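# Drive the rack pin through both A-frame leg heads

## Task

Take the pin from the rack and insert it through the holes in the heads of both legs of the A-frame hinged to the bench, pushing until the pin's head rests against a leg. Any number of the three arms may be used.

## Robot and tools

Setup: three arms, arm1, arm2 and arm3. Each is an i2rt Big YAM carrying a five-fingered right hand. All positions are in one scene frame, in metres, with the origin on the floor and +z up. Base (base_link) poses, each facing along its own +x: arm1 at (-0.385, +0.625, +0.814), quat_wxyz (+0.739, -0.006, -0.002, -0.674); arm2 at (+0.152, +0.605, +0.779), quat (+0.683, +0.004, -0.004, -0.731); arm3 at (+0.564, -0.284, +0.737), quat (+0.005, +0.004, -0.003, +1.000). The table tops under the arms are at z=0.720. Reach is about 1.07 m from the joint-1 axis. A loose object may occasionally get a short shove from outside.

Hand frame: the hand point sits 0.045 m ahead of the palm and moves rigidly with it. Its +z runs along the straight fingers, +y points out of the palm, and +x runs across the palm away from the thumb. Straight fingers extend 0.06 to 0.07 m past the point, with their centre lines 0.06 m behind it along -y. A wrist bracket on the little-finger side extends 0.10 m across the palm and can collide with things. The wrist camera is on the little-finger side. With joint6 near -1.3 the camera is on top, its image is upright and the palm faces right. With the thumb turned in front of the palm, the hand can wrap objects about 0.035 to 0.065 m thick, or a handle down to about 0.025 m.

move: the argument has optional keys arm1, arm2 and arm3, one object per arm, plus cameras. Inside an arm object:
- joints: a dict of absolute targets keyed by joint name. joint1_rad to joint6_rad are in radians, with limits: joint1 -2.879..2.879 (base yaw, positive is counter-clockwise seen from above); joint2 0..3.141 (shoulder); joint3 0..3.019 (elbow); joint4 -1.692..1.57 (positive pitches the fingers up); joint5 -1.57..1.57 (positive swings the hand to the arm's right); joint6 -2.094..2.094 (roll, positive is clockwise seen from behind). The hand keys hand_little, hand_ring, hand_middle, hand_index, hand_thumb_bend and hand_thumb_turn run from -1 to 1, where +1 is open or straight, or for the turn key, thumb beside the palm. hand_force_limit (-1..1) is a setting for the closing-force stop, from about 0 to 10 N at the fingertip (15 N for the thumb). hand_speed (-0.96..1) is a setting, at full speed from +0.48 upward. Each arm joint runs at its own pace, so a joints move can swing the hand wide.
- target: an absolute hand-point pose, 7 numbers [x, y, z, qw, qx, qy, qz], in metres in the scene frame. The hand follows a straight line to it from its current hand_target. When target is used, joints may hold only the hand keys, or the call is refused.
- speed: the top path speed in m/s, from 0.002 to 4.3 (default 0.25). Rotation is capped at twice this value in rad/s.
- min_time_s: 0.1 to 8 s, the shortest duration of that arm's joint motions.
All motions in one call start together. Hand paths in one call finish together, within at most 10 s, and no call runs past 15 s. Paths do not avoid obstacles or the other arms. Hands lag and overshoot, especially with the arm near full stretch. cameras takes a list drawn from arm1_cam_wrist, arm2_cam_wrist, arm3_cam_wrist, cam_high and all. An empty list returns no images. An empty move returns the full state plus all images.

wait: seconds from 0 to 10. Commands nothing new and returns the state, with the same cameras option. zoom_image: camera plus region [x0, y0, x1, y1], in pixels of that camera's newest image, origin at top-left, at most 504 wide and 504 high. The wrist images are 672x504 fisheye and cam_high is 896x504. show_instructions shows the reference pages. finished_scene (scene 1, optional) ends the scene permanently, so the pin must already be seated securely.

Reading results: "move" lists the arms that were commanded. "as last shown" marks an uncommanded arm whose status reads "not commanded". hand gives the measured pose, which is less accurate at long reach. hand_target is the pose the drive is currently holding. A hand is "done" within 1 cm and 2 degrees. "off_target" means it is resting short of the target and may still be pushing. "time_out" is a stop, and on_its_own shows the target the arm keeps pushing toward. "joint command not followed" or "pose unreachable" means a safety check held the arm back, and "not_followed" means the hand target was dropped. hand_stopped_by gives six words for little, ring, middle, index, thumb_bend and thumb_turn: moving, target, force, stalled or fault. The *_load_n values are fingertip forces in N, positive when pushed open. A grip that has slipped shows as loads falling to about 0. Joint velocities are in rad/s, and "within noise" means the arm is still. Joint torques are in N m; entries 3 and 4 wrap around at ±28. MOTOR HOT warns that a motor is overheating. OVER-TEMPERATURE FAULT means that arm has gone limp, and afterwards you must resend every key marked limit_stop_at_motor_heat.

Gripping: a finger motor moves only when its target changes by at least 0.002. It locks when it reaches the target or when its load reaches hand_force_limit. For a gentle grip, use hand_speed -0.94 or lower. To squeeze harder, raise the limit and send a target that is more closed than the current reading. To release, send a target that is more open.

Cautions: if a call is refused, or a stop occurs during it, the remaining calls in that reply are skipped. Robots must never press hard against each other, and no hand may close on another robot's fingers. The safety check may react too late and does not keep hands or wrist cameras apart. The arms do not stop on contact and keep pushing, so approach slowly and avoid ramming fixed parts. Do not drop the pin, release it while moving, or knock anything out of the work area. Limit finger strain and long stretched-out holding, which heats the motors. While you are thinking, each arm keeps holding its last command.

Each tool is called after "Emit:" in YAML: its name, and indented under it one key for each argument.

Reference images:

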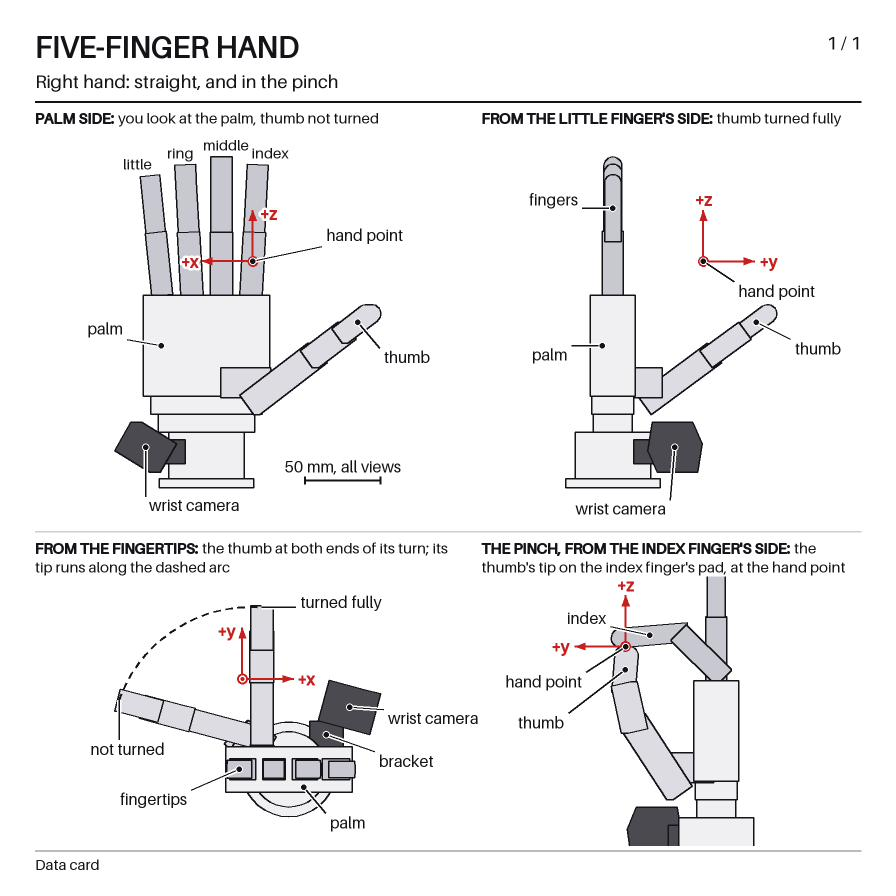

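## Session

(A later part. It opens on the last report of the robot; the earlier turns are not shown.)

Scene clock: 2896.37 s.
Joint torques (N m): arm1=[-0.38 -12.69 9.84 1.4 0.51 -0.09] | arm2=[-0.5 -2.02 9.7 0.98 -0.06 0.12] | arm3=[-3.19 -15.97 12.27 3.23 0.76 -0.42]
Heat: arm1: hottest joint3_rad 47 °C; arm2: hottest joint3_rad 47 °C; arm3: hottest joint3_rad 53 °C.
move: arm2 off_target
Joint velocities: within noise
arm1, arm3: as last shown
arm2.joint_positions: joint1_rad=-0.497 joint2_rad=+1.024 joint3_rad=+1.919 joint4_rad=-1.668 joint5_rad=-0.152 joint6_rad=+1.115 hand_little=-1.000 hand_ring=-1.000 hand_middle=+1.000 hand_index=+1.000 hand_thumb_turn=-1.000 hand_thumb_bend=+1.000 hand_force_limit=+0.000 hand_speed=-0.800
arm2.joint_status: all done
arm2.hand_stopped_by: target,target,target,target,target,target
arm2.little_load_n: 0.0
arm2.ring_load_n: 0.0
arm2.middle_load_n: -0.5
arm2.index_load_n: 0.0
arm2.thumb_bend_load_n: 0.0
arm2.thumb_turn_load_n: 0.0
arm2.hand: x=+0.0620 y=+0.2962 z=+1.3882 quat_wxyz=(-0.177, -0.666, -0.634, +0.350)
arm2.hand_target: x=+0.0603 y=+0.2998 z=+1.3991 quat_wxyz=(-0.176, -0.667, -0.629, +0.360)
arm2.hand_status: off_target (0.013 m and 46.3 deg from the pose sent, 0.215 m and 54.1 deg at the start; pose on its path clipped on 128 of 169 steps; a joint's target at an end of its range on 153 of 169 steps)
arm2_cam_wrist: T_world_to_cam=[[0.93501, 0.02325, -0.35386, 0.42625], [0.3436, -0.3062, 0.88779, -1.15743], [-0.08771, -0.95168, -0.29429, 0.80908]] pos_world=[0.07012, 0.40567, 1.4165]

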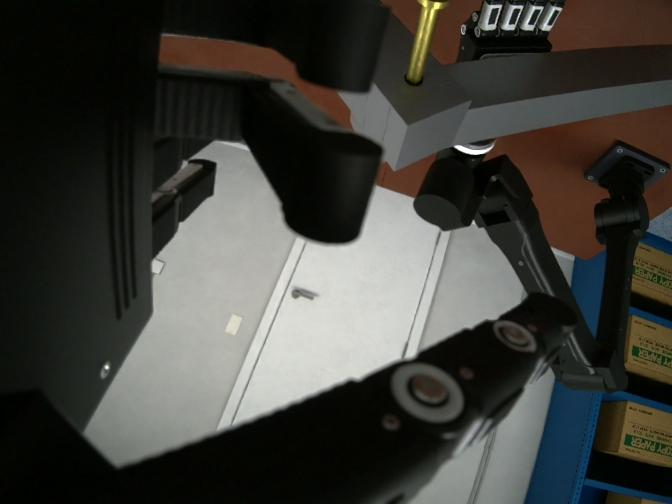

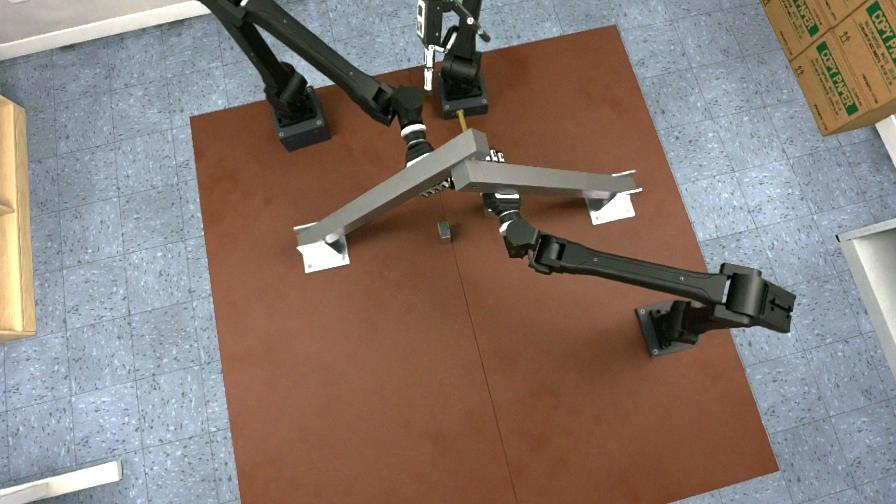

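Emit:
move:
  arm2: {"joints": {"joint1_rad": 0.0, "joint2_rad": 0.55, "joint3_rad": 1.35, "joint4_rad": -1.1, "joint5_rad": 0.0, "joint6_rad": 0.0, "hand_ring": 1, "hand_little": 1}, "min_time_s": 4}

Emit:
move:
  arm2: {"target": [0.068, 0.375, 1.235, 0, 0, 0.7071, -0.7071], "speed": 0.15}
  cameras: ["arm2_cam_wrist", "cam_high"]

Scene clock: 2997.07 s.
Joint torques (N m): arm1=[-0.5 -12.92 9.94 1.66 0.5 -0.05] | arm2=[1.55 1.14 7.47 2.35 0.07 -0.03] | arm3=[-3.14 -16.03 12.25 3.23 0.77 -0.43]
Heat: arm1: hottest joint3_rad 47 °C; arm2: hottest joint3_rad 46 °C; arm3: hottest joint3_rad 56 °C.
move: arm2 done
Joint velocities: within noise
arm1, arm3: as last shown
arm1.thumb_bend_load_n: 8.0
arm2.joint_positions: joint1_rad=-0.016 joint2_rad=+0.556 joint3_rad=+1.353 joint4_rad=-1.120 joint5_rad=-0.002 joint6_rad=+0.010 hand_little=+1.000 hand_ring=+1.000 hand_middle=+1.000 hand_index=+1.000 hand_thumb_turn=-1.000 hand_thumb_bend=+1.000 hand_force_limit=+0.000 hand_speed=-0.800
arm2.joint_status: all done
arm2.hand_stopped_by: target,target,target,target,target,target
arm2.little_load_n: 0.0
arm2.ring_load_n: 0.0
arm2.middle_load_n: 0.0
arm2.index_load_n: 0.0
arm2.thumb_bend_load_n: -0.5
arm2.thumb_turn_load_n: -0.5
arm2.hand: x=+0.1571 y=+0.3653 z=+1.2988 quat_wxyz=(+0.016, -0.041, -0.811, +0.584)
arm2.hand_target: x=+0.1599 y=+0.3650 z=+1.3033 quat_wxyz=(+0.015, -0.031, -0.804, +0.593)
arm2.hand_status: not commanded
arm3.thumb_bend_load_n: 7.5
pictures: none

Scene clock: 2999.50 s.
Joint torques (N m): arm1=[-0.03 -12.28 9.83 1.51 0.48 -0.06] | arm2=[-0.97 1.26 8.64 1.87 -0.18 0.17] | arm3=[-3.25 -15.97 12.25 3.25 0.76 -0.42]
Heat: arm1: hottest joint3_rad 47 °C; arm2: hottest joint3_rad 46 °C; arm3: hottest joint3_rad 56 °C.
move: arm2 done
Joint velocities: within noise
arm1, arm3: as last shown
arm1.ring_load_n: 0.5
arm1.index_load_n: 0.5
arm1.thumb_bend_load_n: 7.5
arm2.joint_positions: joint1_rad=-1.160 joint2_rad=+0.410 joint3_rad=+0.885 joint4_rad=-0.497 joint5_rad=-1.241 joint6_rad=-0.027 hand_little=+1.000 hand_ring=+1.000 hand_middle=+1.000 hand_index=+1.000 hand_thumb_turn=-1.000 hand_thumb_bend=+1.000 hand_force_limit=+0.000 hand_speed=-0.800
arm2.joint_status: not commanded
arm2.hand_stopped_by: target,target,target,target,target,target
arm2.little_load_n: 0.0
arm2.ring_load_n: -0.5
arm2.middle_load_n: 0.0
arm2.index_load_n: 0.0
arm2.thumb_bend_load_n: 0.0
arm2.thumb_turn_load_n: 0.0
arm2.hand: x=+0.0705 y=+0.3738 z=+1.2334 quat_wxyz=(-0.007, +0.002, -0.709, +0.705)
arm2.hand_target: x=+0.0681 y=+0.3750 z=+1.2350 quat_wxyz=(+0.000, +0.000, -0.707, +0.707)
arm2.hand_status: done (0.003 m and 0.9 deg from the pose sent, 0.110 m and 19.2 deg at the start)
arm3.thumb_bend_load_n: 8.0
arm2_cam_wrist: T_world_to_cam=[[-0.20865, 0.00161, -0.97799, 1.22025], [0.84631, 0.50146, -0.17973, -0.01975], [0.49013, -0.86518, -0.106, 0.53286]] pos_world=[0.01015, 0.46895, 1.24632]

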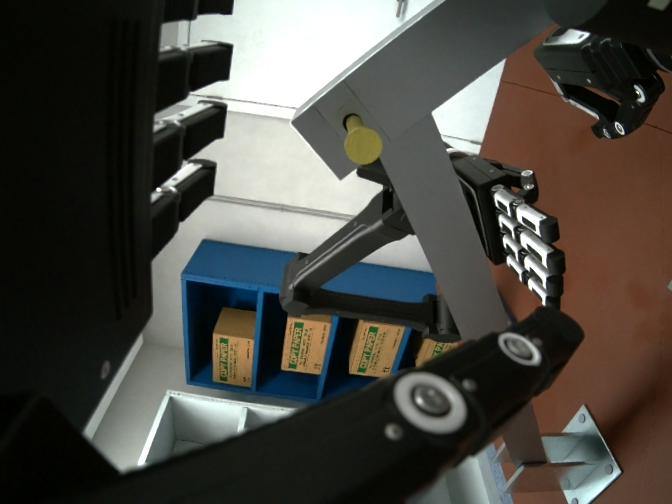

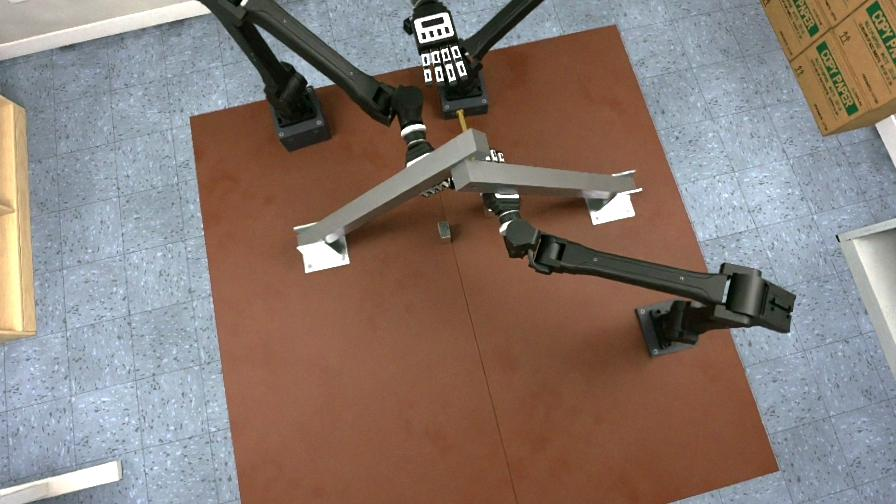

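Emit:
zoom_image:
  camera: "arm2_cam_wrist"
  region: [270, 60, 470, 240]

Scaled by 2.520 from the camera's image (finer frame: 960x720).

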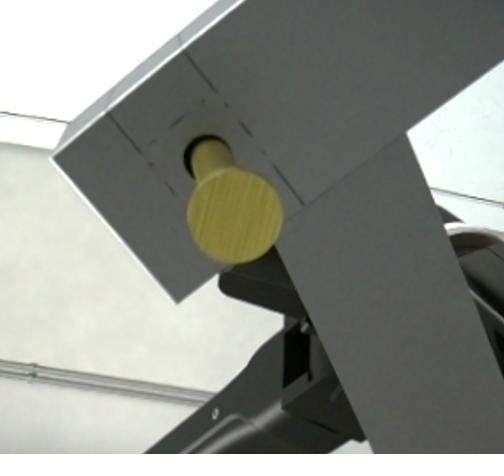

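Emit:
move:
  arm2: {"target": [0.0655, 0.33, 1.2205, 0, 0, 0.7071, -0.7071], "speed": 0.1}
  cameras: ["arm2_cam_wrist"]

Emit:
zoom_image:
  camera: "arm2_cam_wrist"
  region: [250, 80, 450, 280]

Scene clock: 3069.57 s.
Joint torques (N m): arm1=[0.03 -13.16 9.81 1.48 0.53 0] | arm2=[1.49 1.08 9.21 2.09 0 0.18] | arm3=[-3.19 -15.97 12.26 3.23 0.76 -0.42]
Heat: arm1: hottest joint3_rad 47 °C; arm2: hottest joint3_rad 44 °C; arm3: hottest joint3_rad 57 °C.
move: arm2 done
Joint velocities: within noise
arm1.joint_positions: joint1_rad=+0.812 joint2_rad=+1.449 joint3_rad=+0.829 joint4_rad=+0.541 joint5_rad=+0.865 joint6_rad=+0.703 hand_little=-1.000 hand_ring=-1.000 hand_middle=-1.000 hand_index=-1.000 hand_thumb_turn=-0.865 hand_thumb_bend=+0.206 hand_force_limit=+0.000 hand_speed=-0.800
arm1.joint_status: not commanded
arm1.hand_stopped_by: target,target,target,target,force,force
arm1.little_load_n: 0.0
arm1.ring_load_n: 0.0
arm1.middle_load_n: 0.0
arm1.index_load_n: 0.0
arm1.thumb_bend_load_n: 7.5
arm1.thumb_turn_load_n: 10.5
arm1.hand: x=+0.0204 y=+0.1731 z=+1.0646 quat_wxyz=(-0.229, -0.213, -0.688, +0.654)
arm1.hand_target: x=+0.0031 y=+0.1628 z=+1.0975 quat_wxyz=(-0.234, -0.234, -0.667, +0.667)
arm1.hand_status: not commanded
arm2.joint_positions: joint1_rad=-0.885 joint2_rad=+0.447 joint3_rad=+0.844 joint4_rad=-0.412 joint5_rad=-0.940 joint6_rad=-0.023 hand_little=+1.000 hand_ring=+1.000 hand_middle=+1.000 hand_index=+1.000 hand_thumb_turn=-1.000 hand_thumb_bend=+1.000 hand_force_limit=+0.000 hand_speed=-0.800
arm2.joint_status: not commanded
arm2.hand_stopped_by: target,target,target,target,target,target
arm2.little_load_n: 0.0
arm2.ring_load_n: 0.0
arm2.middle_load_n: 0.0
arm2.index_load_n: 0.0
arm2.thumb_bend_load_n: 0.0
arm2.thumb_turn_load_n: 0.0
arm2.hand: x=+0.0631 y=+0.3330 z=+1.2183 quat_wxyz=(+0.004, -0.005, -0.710, +0.704)
arm2.hand_target: x=+0.0656 y=+0.3302 z=+1.2205 quat_wxyz=(+0.000, +0.000, -0.707, +0.707)
arm2.hand_status: done (0.004 m and 0.9 deg from the pose sent, 0.046 m and 0.9 deg at the start)
arm3: as last shown
arm3.little_load_n: -0.5
arm3.thumb_turn_load_n: 1.0
arm2_cam_wrist: T_world_to_cam=[[-0.21393, 0.00888, -0.97681, 1.20049], [0.85784, 0.48004, -0.18351, 0.01518], [0.46728, -0.8772, -0.11032, 0.51031]] pos_world=[0.00535, 0.42969, 1.23173]

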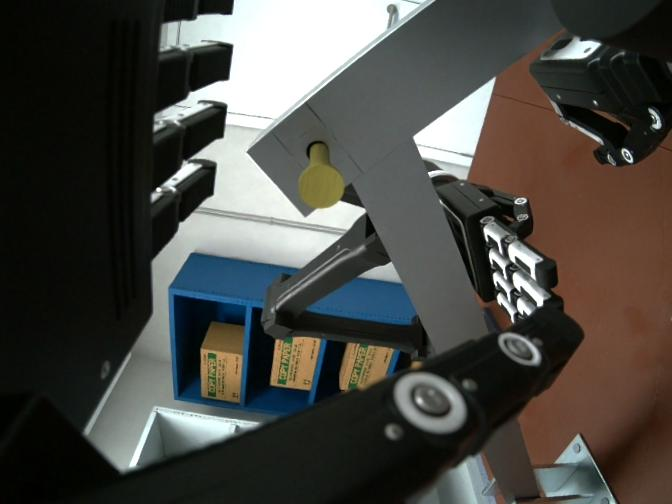

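Scaled by 2.520 from the camera's image (finer frame: 960x720).

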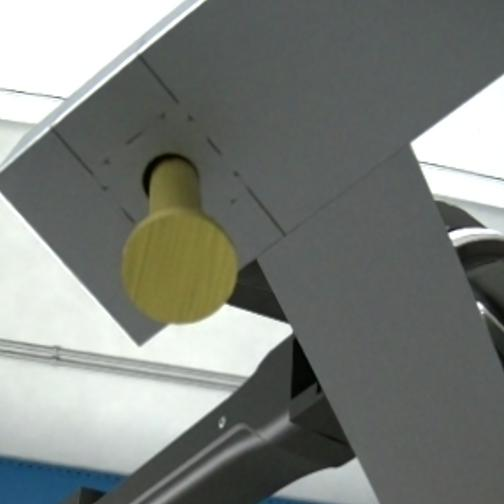

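Emit:
move:
  arm2: {"target": [0.069, 0.293, 1.222, 0, 0, 0.7071, -0.7071], "speed": 0.08}
  cameras: ["arm2_cam_wrist", "cam_high"]

Emit:
zoom_image:
  camera: "arm2_cam_wrist"
  region: [130, 80, 430, 380]

Emit:
zoom_image:
  camera: "cam_high"
  region: [400, 40, 520, 180]

Scene clock: 3097.17 s.
Joint torques (N m): arm1=[-0.91 -13.45 9.96 1.43 0.47 -0.06] | arm2=[1.38 0.32 10.59 2.18 0.01 0.17] | arm3=[-3.14 -16.03 12.26 3.26 0.76 -0.42]
Heat: arm1: hottest joint3_rad 47 °C; arm2: hottest joint3_rad 43 °C; arm3: hottest joint3_rad 58 °C.
move: arm2 off_target
Joint velocities: within noise
arm1, arm3: as last shown
arm2.joint_positions: joint1_rad=-0.684 joint2_rad=+0.511 joint3_rad=+0.844 joint4_rad=-0.361 joint5_rad=-0.740 joint6_rad=-0.022 hand_little=+1.000 hand_ring=+1.000 hand_middle=+1.000 hand_index=+1.000 hand_thumb_turn=-1.000 hand_thumb_bend=+1.000 hand_force_limit=+0.000 hand_speed=-0.800
arm2.joint_status: not commanded
arm2.hand_stopped_by: target,target,target,target,target,target
arm2.little_load_n: 0.0
arm2.ring_load_n: 0.0
arm2.middle_load_n: 0.0
arm2.index_load_n: 0.0
arm2.thumb_bend_load_n: 0.0
arm2.thumb_turn_load_n: 0.0
arm2.hand: x=+0.0658 y=+0.2958 z=+1.2120 quat_wxyz=(+0.001, -0.007, -0.714, +0.700)
arm2.hand_target: x=+0.0690 y=+0.2934 z=+1.2219 quat_wxyz=(+0.000, +0.000, -0.707, +0.707)
arm2.hand_status: off_target (0.011 m and 1.4 deg from the pose sent, 0.041 m and 0.9 deg at the start)
arm3.little_load_n: 0.0
arm3.index_load_n: -0.5
arm3.thumb_turn_load_n: 0.5
arm2_cam_wrist: T_world_to_cam=[[-0.20576, 0.01997, -0.9784, 1.1934], [0.8583, 0.48395, -0.17063, 0.01279], [0.47009, -0.87487, -0.11671, 0.48249]] pos_world=[0.00776, 0.3921, 1.22612]

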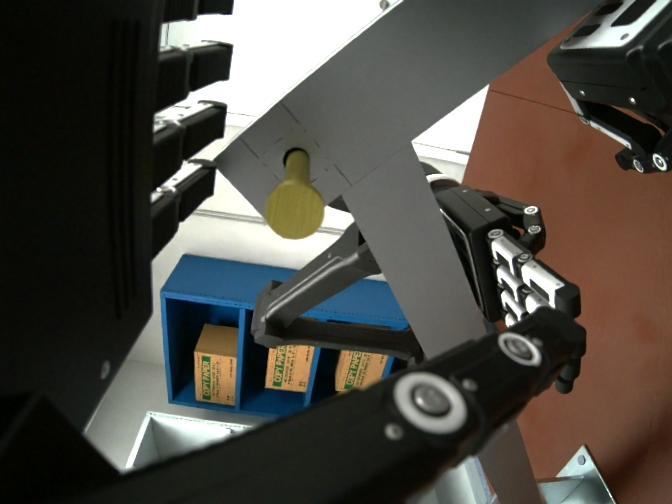

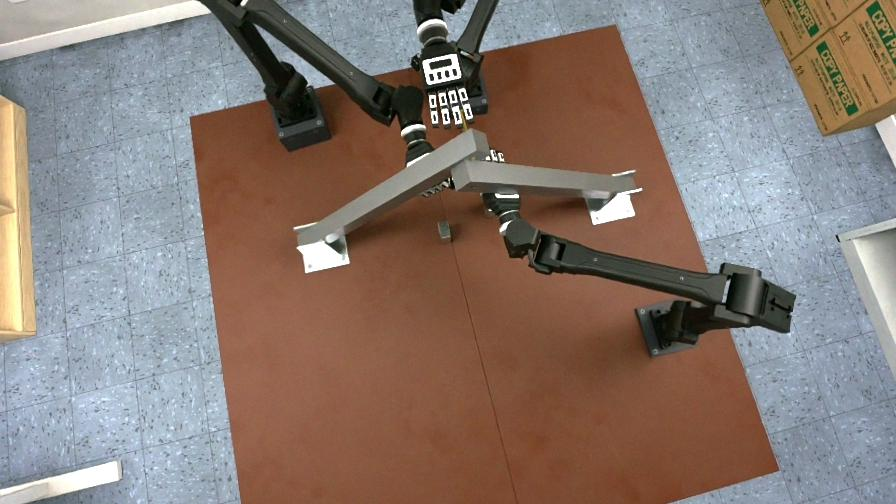

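Scaled by 1.680 from the camera's image (finer frame: 960x720).

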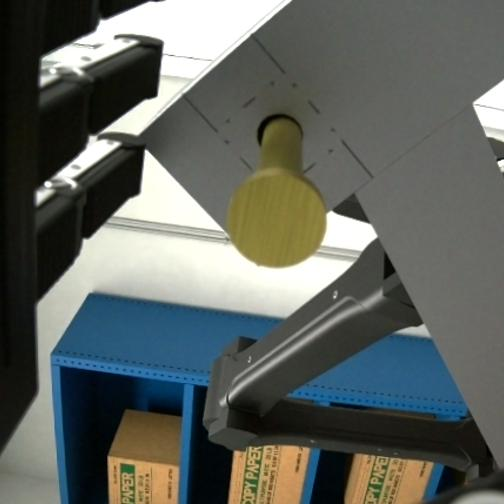

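Scaled by 3.600 from the camera's image (finer frame: 1280x720).

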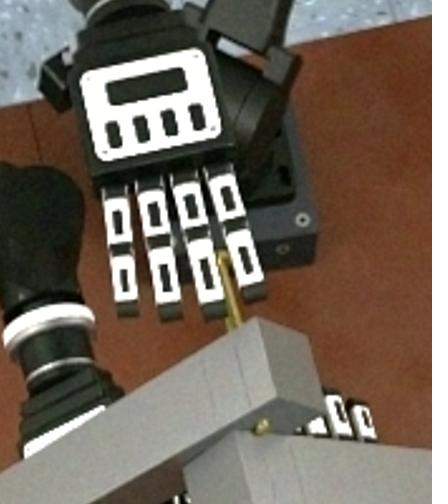

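Emit:
move:
  arm2: {"target": [0.0715, 0.274, 1.236, 0, 0, 0.7071, -0.7071], "speed": 0.08}
  cameras: ["arm2_cam_wrist", "cam_high"]

Emit:
zoom_image:
  camera: "arm2_cam_wrist"
  region: [130, 80, 430, 380]

Emit:
zoom_image:
  camera: "cam_high"
  region: [430, 70, 500, 160]

Scene clock: 3121.90 s.
Joint torques (N m): arm1=[-0.62 -12.98 9.91 1.5 0.55 -0.09] | arm2=[3.31 1.96 14.17 2.25 0.3 0.18] | arm3=[-3.14 -15.97 12.26 3.22 0.68 -0.42]
Heat: arm1: hottest joint3_rad 47 °C; arm2: hottest joint3_rad 43 °C; arm3: hottest joint3_rad 58 °C.
move: arm2 off_target
Joint velocities: within noise
arm1, arm3: as last shown
arm1.joint_positions: joint1_rad=+0.811 joint2_rad=+1.449 joint3_rad=+0.829 joint4_rad=+0.541 joint5_rad=+0.863 joint6_rad=+0.705 hand_little=-1.000 hand_ring=-1.000 hand_middle=-1.000 hand_index=-1.000 hand_thumb_turn=-0.865 hand_thumb_bend=+0.206 hand_force_limit=+0.000 hand_speed=-0.800
arm1.hand: x=+0.0205 y=+0.1730 z=+1.0646 quat_wxyz=(-0.230, -0.213, -0.689, +0.654)
arm1.hand_target: x=+0.0030 y=+0.1627 z=+1.0973 quat_wxyz=(-0.234, -0.234, -0.667, +0.667)
arm2.joint_positions: joint1_rad=-0.630 joint2_rad=+0.529 joint3_rad=+0.848 joint4_rad=-0.361 joint5_rad=-0.669 joint6_rad=-0.021 hand_little=+1.000 hand_ring=+1.000 hand_middle=+1.000 hand_index=+0.999 hand_thumb_turn=-1.000 hand_thumb_bend=+1.000 hand_force_limit=+0.000 hand_speed=-0.800
arm2.joint_status: not commanded
arm2.hand_stopped_by: target,target,target,target,target,target
arm2.little_load_n: 0.0
arm2.ring_load_n: 0.0
arm2.middle_load_n: 0.0
arm2.index_load_n: -6.5
arm2.thumb_bend_load_n: 0.0
arm2.thumb_turn_load_n: 0.0
arm2.hand: x=+0.0655 y=+0.2857 z=+1.2088 quat_wxyz=(+0.004, -0.017, -0.718, +0.695)
arm2.hand_target: x=+0.0716 y=+0.2764 z=+1.2350 quat_wxyz=(+0.000, +0.000, -0.707, +0.707)
arm2.hand_status: off_target (0.030 m and 2.7 deg from the pose sent, 0.033 m and 1.4 deg at the start)
arm3.joint_positions: joint1_rad=-0.558 joint2_rad=+1.629 joint3_rad=+1.227 joint4_rad=+0.245 joint5_rad=+0.967 joint6_rad=+0.672 hand_little=+1.000 hand_ring=+1.000 hand_middle=+1.000 hand_index=+1.000 hand_thumb_turn=-1.000 hand_thumb_bend=-0.981 hand_force_limit=+0.000 hand_speed=-0.800
arm3.index_load_n: 0.0
arm3.thumb_turn_load_n: 1.0
arm3.hand: x=+0.0511 y=+0.1922 z=+1.0336 quat_wxyz=(-0.649, +0.711, -0.189, -0.193)
arm3.hand_target: x=+0.0603 y=+0.2063 z=+1.1039 quat_wxyz=(-0.672, +0.673, -0.220, -0.218)
arm2_cam_wrist: T_world_to_cam=[[-0.19661, 0.03582, -0.97983, 1.18696], [0.86805, 0.47101, -0.15696, 0.00405], [0.45588, -0.8814, -0.1237, 0.48474]] pos_world=[0.00887, 0.38283, 1.22361]

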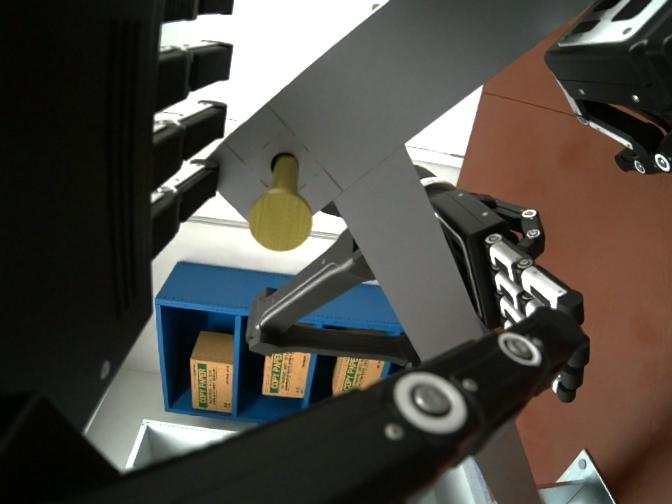

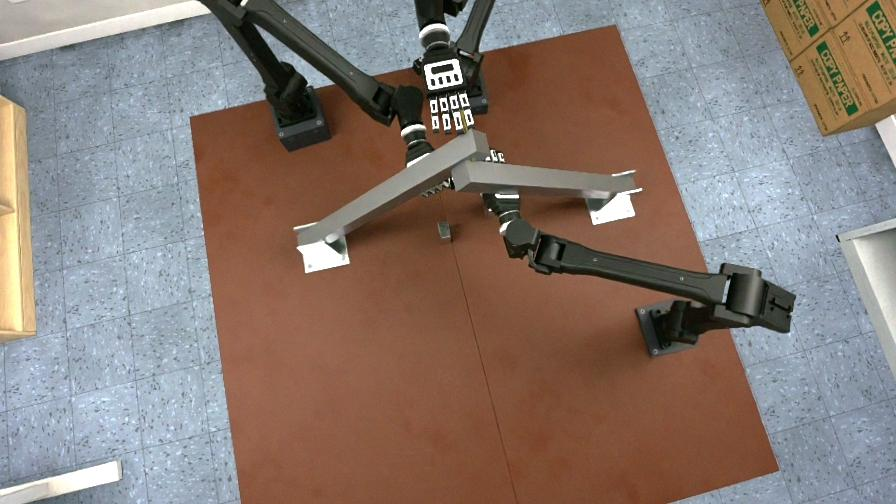

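Scaled by 1.680 from the camera's image (finer frame: 960x720).

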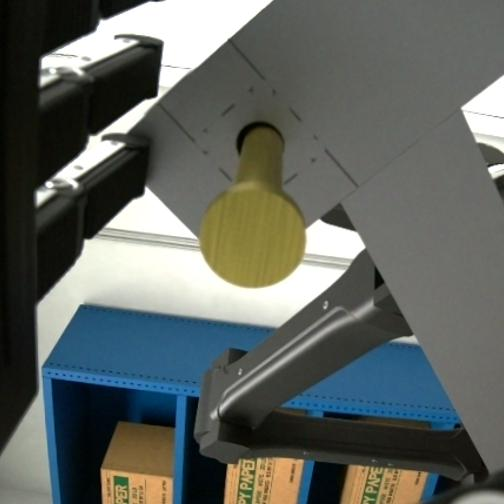

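Scaled by 5.600 from the camera's image (finer frame: 1280x720).

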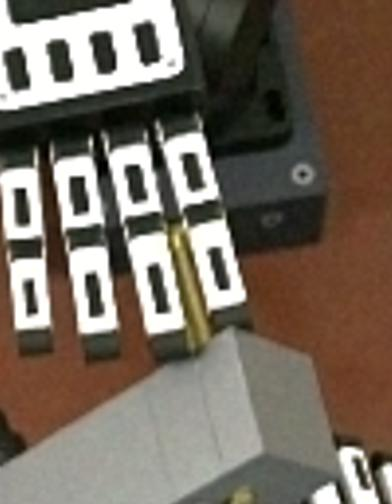

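Emit:
move:
  arm2: {"target": [0.0715, 0.315, 1.245, 0, 0, 0.7071, -0.7071], "speed": 0.1, "joints": {"hand_index": 0.45}}

Emit:
move:
  arm2: {"target": [0.0715, 0.276, 1.234, 0, 0, 0.7071, -0.7071], "speed": 0.08}
  cameras: ["arm2_cam_wrist", "cam_high"]

Emit:
zoom_image:
  camera: "arm2_cam_wrist"
  region: [130, 80, 430, 380]

Emit:
zoom_image:
  camera: "cam_high"
  region: [430, 70, 500, 160]

Scene clock: 3144.37 s.
Joint torques (N m): arm1=[-1.08 -12.75 9.89 1.37 0.54 -0.05] | arm2=[-1.14 0.15 12.96 1.16 -0.18 0.17] | arm3=[-3.31 -15.97 12.25 3.26 0.68 -0.41]
Heat: arm1: hottest joint3_rad 47 °C; arm2: hottest joint3_rad 49 °C; arm3: hottest joint3_rad 59 °C.
move: arm2 off_target
Joint velocities: within noise
arm1, arm3: as last shown
arm1.thumb_bend_load_n: 8.0
arm1.hand_target: x=+0.0031 y=+0.1627 z=+1.0972 quat_wxyz=(-0.234, -0.234, -0.667, +0.667)
arm2.joint_positions: joint1_rad=-0.738 joint2_rad=+0.494 joint3_rad=+0.875 joint4_rad=-0.417 joint5_rad=-0.821 joint6_rad=-0.021 hand_little=+1.000 hand_ring=+1.000 hand_middle=+1.000 hand_index=+0.450 hand_thumb_turn=-1.000 hand_thumb_bend=+1.000 hand_force_limit=+0.000 hand_speed=-0.800
arm2.joint_status: all done
arm2.hand_stopped_by: target,target,target,target,target,target
arm2.little_load_n: 0.0
arm2.ring_load_n: 0.0
arm2.middle_load_n: 0.0
arm2.index_load_n: 0.0
arm2.thumb_bend_load_n: 0.0
arm2.thumb_turn_load_n: 0.0
arm2.hand: x=+0.0727 y=+0.3105 z=+1.2232 quat_wxyz=(-0.011, -0.001, -0.715, +0.699)
arm2.hand_target: x=+0.0721 y=+0.3151 z=+1.2445 quat_wxyz=(+0.000, +0.000, -0.707, +0.707)
arm2.hand_status: off_target (0.022 m and 1.8 deg from the pose sent, 0.047 m and 2.7 deg at the start)
arm3.joint_positions: joint1_rad=-0.558 joint2_rad=+1.629 joint3_rad=+1.227 joint4_rad=+0.245 joint5_rad=+0.967 joint6_rad=+0.671 hand_little=+1.000 hand_ring=+1.000 hand_middle=+1.000 hand_index=+1.000 hand_thumb_turn=-1.000 hand_thumb_bend=-0.981 hand_force_limit=+0.000 hand_speed=-0.800
arm3.ring_load_n: -0.5
arm3.index_load_n: 0.5
arm3.thumb_turn_load_n: 0.5
arm3.hand: x=+0.0512 y=+0.1922 z=+1.0335 quat_wxyz=(-0.649, +0.711, -0.189, -0.193)
pictures: none

Scene clock: 3145.53 s.
Joint torques (N m): arm1=[-1.79 -12.98 9.72 1.55 0.6 -0.06] | arm2=[1.49 -0.32 11.7 2.21 0.03 0.16] | arm3=[-3.25 -16.09 12.25 3.22 0.68 -0.4]
Heat: arm1: hottest joint3_rad 47 °C; arm2: hottest joint3_rad 49 °C; arm3: hottest joint3_rad 59 °C.
move: arm2 off_target
Joint velocities: within noise
arm1: as last shown
arm1.little_load_n: 0.5
arm1.hand: x=+0.0204 y=+0.1730 z=+1.0648 quat_wxyz=(-0.230, -0.213, -0.688, +0.654)
arm1.hand_target: x=+0.0030 y=+0.1628 z=+1.0974 quat_wxyz=(-0.234, -0.234, -0.667, +0.667)
arm2.joint_positions: joint1_rad=-0.608 joint2_rad=+0.554 joint3_rad=+0.875 joint4_rad=-0.359 joint5_rad=-0.663 joint6_rad=-0.020 hand_little=+1.000 hand_ring=+1.000 hand_middle=+1.000 hand_index=+0.450 hand_thumb_turn=-1.000 hand_thumb_bend=+1.000 hand_force_limit=+0.000 hand_speed=-0.800
arm2.joint_status: not commanded
arm2.hand_stopped_by: target,target,target,target,target,target
arm2.little_load_n: 0.5
arm2.ring_load_n: 0.0
arm2.middle_load_n: 0.0
arm2.index_load_n: 0.0
arm2.thumb_bend_load_n: 0.5
arm2.thumb_turn_load_n: 0.0
arm2.hand: x=+0.0672 y=+0.2789 z=+1.2178 quat_wxyz=(-0.001, -0.010, -0.717, +0.697)
arm2.hand_target: x=+0.0716 y=+0.2767 z=+1.2338 quat_wxyz=(+0.000, +0.000, -0.707, +0.707)
arm2.hand_status: off_target (0.017 m and 2.0 deg from the pose sent, 0.036 m and 1.9 deg at the start)
arm3.joint_positions: joint1_rad=-0.558 joint2_rad=+1.629 joint3_rad=+1.227 joint4_rad=+0.245 joint5_rad=+0.967 joint6_rad=+0.671 hand_little=+1.000 hand_ring=+1.000 hand_middle=+1.000 hand_index=+1.000 hand_thumb_turn=-1.000 hand_thumb_bend=-0.981 hand_force_limit=+0.000 hand_speed=-0.800
arm3.joint_status: not commanded
arm3.hand_stopped_by: target,target,target,fault,force,target
arm3.little_load_n: 0.0
arm3.ring_load_n: 0.0
arm3.middle_load_n: 0.0
arm3.index_load_n: 0.0
arm3.thumb_bend_load_n: 8.0
arm3.thumb_turn_load_n: 0.5
arm3.hand: x=+0.0512 y=+0.1922 z=+1.0335 quat_wxyz=(-0.649, +0.711, -0.189, -0.193)
arm3.hand_target: x=+0.0603 y=+0.2063 z=+1.1039 quat_wxyz=(-0.672, +0.673, -0.220, -0.218)
arm3.hand_status: not commanded
arm2_cam_wrist: T_world_to_cam=[[-0.1994, 0.02922, -0.97948, 1.19799], [0.86025, 0.48389, -0.16069, 0.00859], [0.46927, -0.87464, -0.12163, 0.47376]] pos_world=[0.00916, 0.37521, 1.23241]

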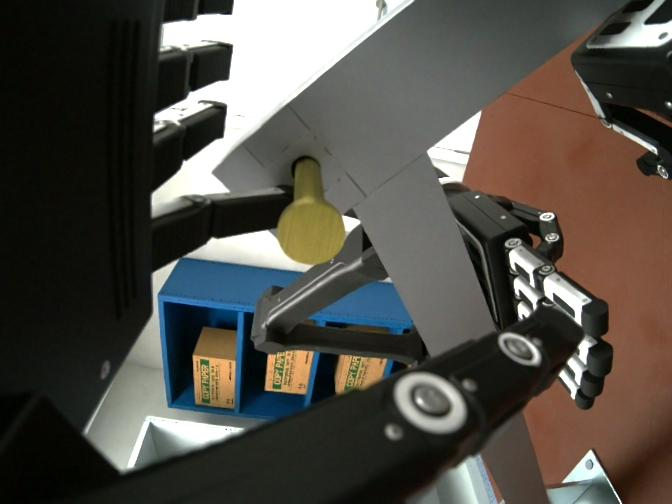

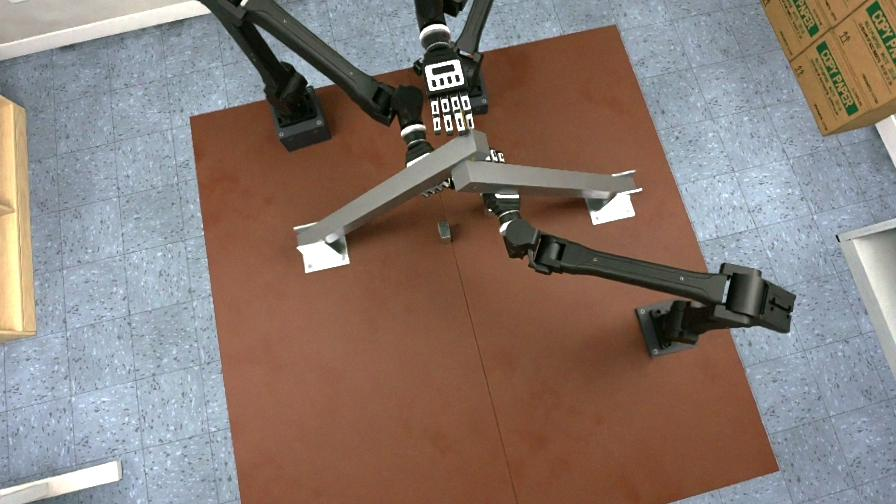

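Scaled by 1.680 from the camera's image (finer frame: 960x720).

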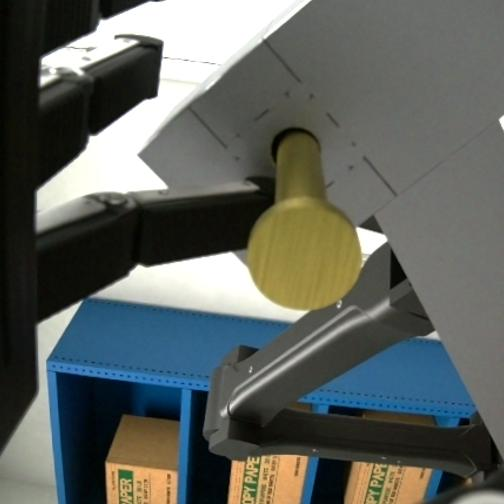

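Scaled by 5.600 from the camera's image (finer frame: 1280x720).

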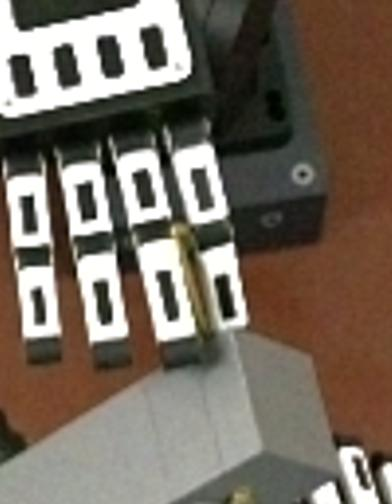

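Emit:
move:
  arm2: {"joints": {"hand_index": 0.1, "hand_thumb_bend": 0.35, "hand_speed": -0.85}}
  cameras: ["arm2_cam_wrist"]

Emit:
zoom_image:
  camera: "arm2_cam_wrist"
  region: [130, 80, 430, 380]

Scene clock: 3157.00 s.
Joint torques (N m): arm1=[-0.91 -12.28 9.85 1.51 0.57 -0.05] | arm2=[1.44 -0.09 11.56 2.21 0.02 0.16] | arm3=[-3.31 -16.03 12.25 3.22 0.68 -0.4]
Heat: arm1: hottest joint3_rad 47 °C; arm2: hottest joint3_rad 50 °C; arm3: hottest joint3_rad 59 °C.
move: arm2 done
Joint velocities: within noise
arm1, arm3: as last shown
arm1.little_load_n: 0.0
arm2.joint_positions: joint1_rad=-0.607 joint2_rad=+0.554 joint3_rad=+0.875 joint4_rad=-0.359 joint5_rad=-0.663 joint6_rad=-0.020 hand_little=+1.000 hand_ring=+1.000 hand_middle=+1.000 hand_index=+0.100 hand_thumb_turn=-1.000 hand_thumb_bend=+0.350 hand_force_limit=+0.000 hand_speed=-0.850
arm2.joint_status: all done
arm2.hand_stopped_by: target,target,target,target,target,target
arm2.little_load_n: 0.0
arm2.ring_load_n: 0.0
arm2.middle_load_n: 0.0
arm2.index_load_n: 0.0
arm2.thumb_bend_load_n: 0.0
arm2.thumb_turn_load_n: 0.5
arm2.hand: x=+0.0675 y=+0.2788 z=+1.2178 quat_wxyz=(-0.001, -0.010, -0.717, +0.697)
arm2.hand_target: x=+0.0716 y=+0.2767 z=+1.2338 quat_wxyz=(+0.000, +0.000, -0.707, +0.707)
arm2.hand_status: not commanded
arm3.ring_load_n: -0.5
arm3.thumb_turn_load_n: 1.0
arm2_cam_wrist: T_world_to_cam=[[-0.19941, 0.02907, -0.97949, 1.19811], [0.85986, 0.48459, -0.16067, 0.0081], [0.46998, -0.87426, -0.12163, 0.47339]] pos_world=[0.00946, 0.37511, 1.23241]

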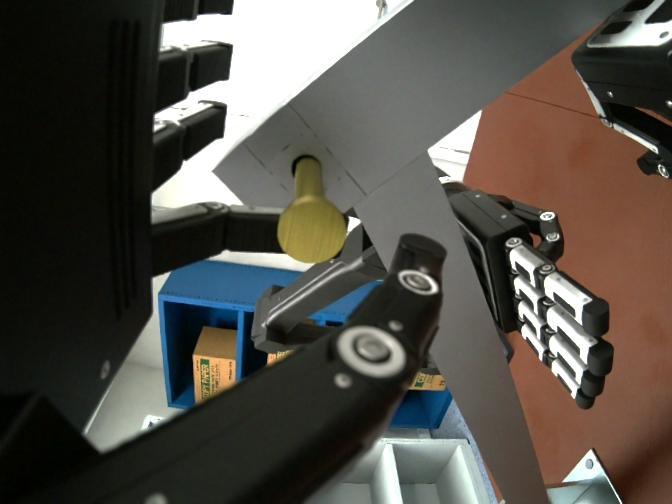

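Scaled by 1.680 from the camera's image (finer frame: 960x720).

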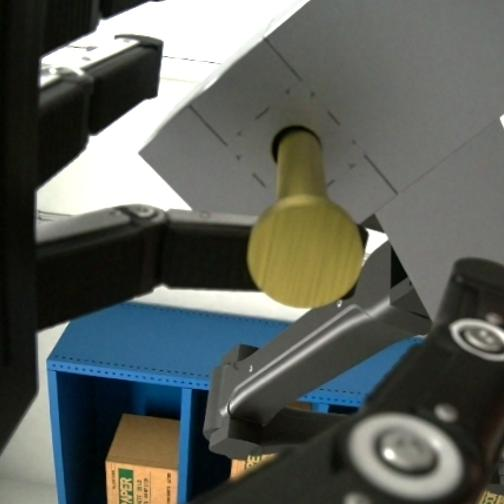

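Emit:
move:
  arm2: {"joints": {"hand_index": -0.3, "hand_thumb_bend": -0.1, "hand_speed": -0.9}}
  cameras: ["arm2_cam_wrist"]

Emit:
zoom_image:
  camera: "arm2_cam_wrist"
  region: [130, 80, 430, 380]

Scene clock: 3166.60 s.
Joint torques (N m): arm1=[-0.03 -12.4 9.7 1.58 0.58 -0.07] | arm2=[1.38 -0.09 11.58 2.1 0.01 0.16] | arm3=[-3.31 -16.03 12.26 3.03 0.49 -0.31]
Heat: arm1: hottest joint3_rad 47 °C; arm2: hottest joint3_rad 50 °C; arm3: hottest joint3_rad 59 °C.
move: arm2 off_target
Joint velocities: within noise
arm1, arm3: as last shown
arm1.thumb_bend_load_n: 7.5
arm1.hand_target: x=+0.0030 y=+0.1627 z=+1.0973 quat_wxyz=(-0.234, -0.234, -0.667, +0.667)
arm2.joint_positions: joint1_rad=-0.606 joint2_rad=+0.556 joint3_rad=+0.875 joint4_rad=-0.356 joint5_rad=-0.663 joint6_rad=-0.020 hand_little=+1.000 hand_ring=+1.000 hand_middle=+1.000 hand_index=-0.279 hand_thumb_turn=-1.000 hand_thumb_bend=+0.131 hand_force_limit=+0.000 hand_speed=-0.900
arm2.joint_status: hand_index off_target (ended at -0.279, target -0.300); hand_thumb_bend off_target (ended at +0.131, target -0.100); the others done
arm2.hand_stopped_by: target,target,target,force,force,target
arm2.little_load_n: 0.0
arm2.ring_load_n: 0.0
arm2.middle_load_n: 0.0
arm2.index_load_n: 8.0
arm2.thumb_bend_load_n: 7.5
arm2.thumb_turn_load_n: 0.0
arm2.hand: x=+0.0675 y=+0.2782 z=+1.2179 quat_wxyz=(-0.001, -0.009, -0.717, +0.697)
arm2.hand_target: x=+0.0716 y=+0.2767 z=+1.2338 quat_wxyz=(+0.000, +0.000, -0.707, +0.707)
arm2.hand_status: not commanded
arm3.joint_positions: joint1_rad=-0.558 joint2_rad=+1.629 joint3_rad=+1.227 joint4_rad=+0.250 joint5_rad=+0.972 joint6_rad=+0.663 hand_little=+1.000 hand_ring=+1.000 hand_middle=+1.000 hand_index=+1.000 hand_thumb_turn=-1.000 hand_thumb_bend=-0.981 hand_force_limit=+0.000 hand_speed=-0.800
arm3.ring_load_n: 0.0
arm3.thumb_turn_load_n: 0.5
arm3.hand: x=+0.0521 y=+0.1927 z=+1.0343 quat_wxyz=(-0.651, +0.710, -0.188, -0.190)
arm2_cam_wrist: T_world_to_cam=[[-0.20022, 0.02799, -0.97935, 1.19834], [0.85919, 0.4854, -0.16178, 0.00969], [0.47085, -0.87384, -0.12124, 0.47222]] pos_world=[0.00926, 0.3744, 1.23241]

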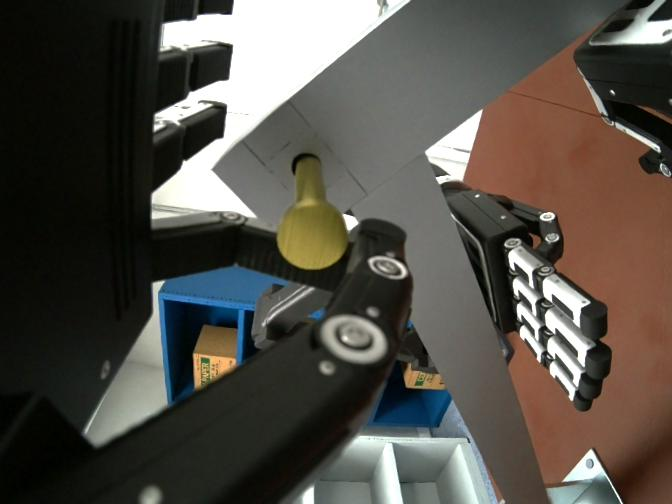

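Scaled by 1.680 from the camera's image (finer frame: 960x720).

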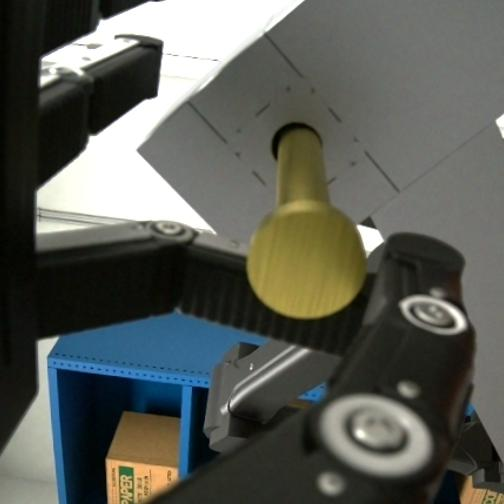

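Emit:
move:
  arm2: {"target": [0.0716, 0.292, 1.234, 0, 0, 0.7071, -0.7071], "speed": 0.06}
  cameras: ["arm2_cam_wrist", "cam_high"]

Emit:
zoom_image:
  camera: "arm2_cam_wrist"
  region: [130, 80, 430, 380]

Emit:
zoom_image:
  camera: "cam_high"
  region: [460, 145, 490, 175]

Scene clock: 3182.10 s.
Joint torques (N m): arm1=[-1.14 -12.57 9.95 1.26 0.58 -0.05] | arm2=[-1.26 -0.26 10.95 1.21 -0.17 0.16] | arm3=[-3.37 -16.03 12.25 3.03 0.5 -0.32]
Heat: arm1: hottest joint3_rad 47 °C; arm2: hottest joint3_rad 51 °C; arm3: hottest joint3_rad 59 °C.
move: arm2 done
Joint velocities: within noise
arm1, arm3: as last shown
arm1.thumb_bend_load_n: 8.0
arm2.joint_positions: joint1_rad=-0.633 joint2_rad=+0.529 joint3_rad=+0.875 joint4_rad=-0.358 joint5_rad=-0.716 joint6_rad=-0.020 hand_little=+1.000 hand_ring=+1.000 hand_middle=+1.000 hand_index=-0.279 hand_thumb_turn=-1.000 hand_thumb_bend=+0.131 hand_force_limit=+0.000 hand_speed=-0.900
arm2.joint_status: not commanded
arm2.hand_stopped_by: target,target,target,force,force,target
arm2.little_load_n: 0.0
arm2.ring_load_n: 0.0
arm2.middle_load_n: 0.0
arm2.index_load_n: 8.0
arm2.thumb_bend_load_n: 7.0
arm2.thumb_turn_load_n: 0.0
arm2.hand: x=+0.0744 y=+0.2885 z=+1.2252 quat_wxyz=(-0.005, +0.005, -0.710, +0.704)
arm2.hand_target: x=+0.0718 y=+0.2919 z=+1.2339 quat_wxyz=(+0.000, +0.000, -0.707, +0.707)
arm2.hand_status: done (0.010 m and 0.9 deg from the pose sent, 0.022 m and 2.0 deg at the start)
arm3.thumb_turn_load_n: 1.0
arm2_cam_wrist: T_world_to_cam=[[-0.21524, 0.0025, -0.97656, 1.21173], [0.84389, 0.50371, -0.18471, 0.02389], [0.49144, -0.86387, -0.11053, 0.46131]] pos_world=[0.01395, 0.38345, 1.23873]

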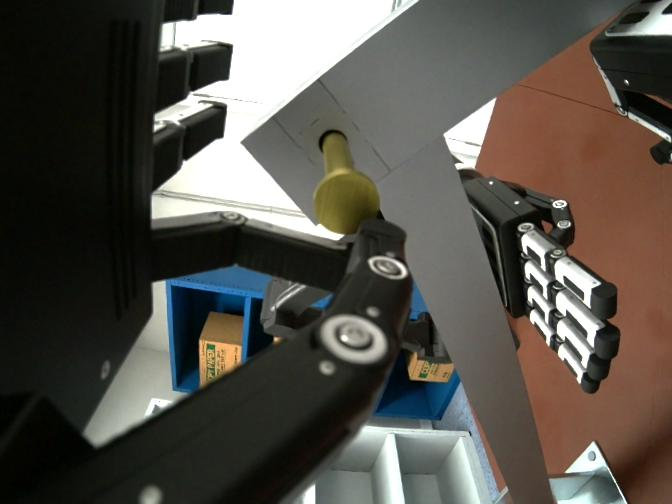

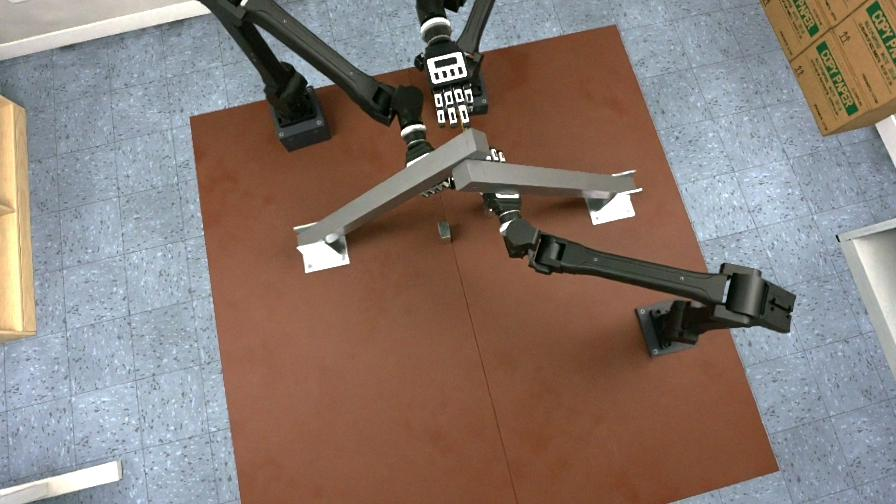

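Scaled by 1.680 from the camera's image (finer frame: 960x720).

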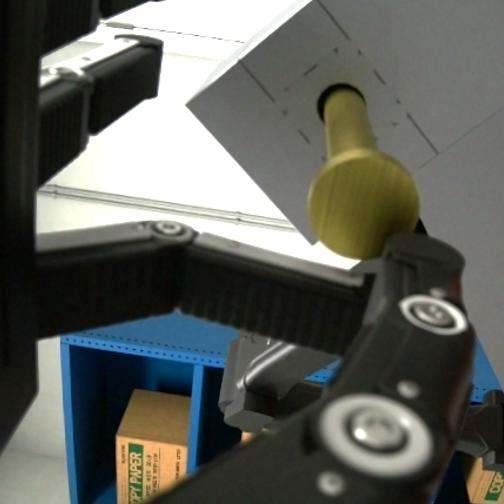

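Scaled by 16.800 from the camera's image (finer frame: 1280x720).

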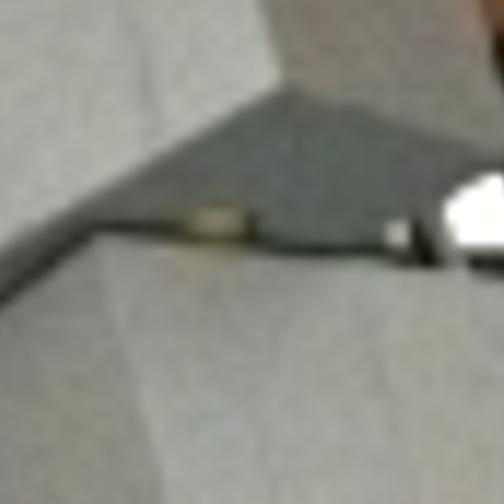

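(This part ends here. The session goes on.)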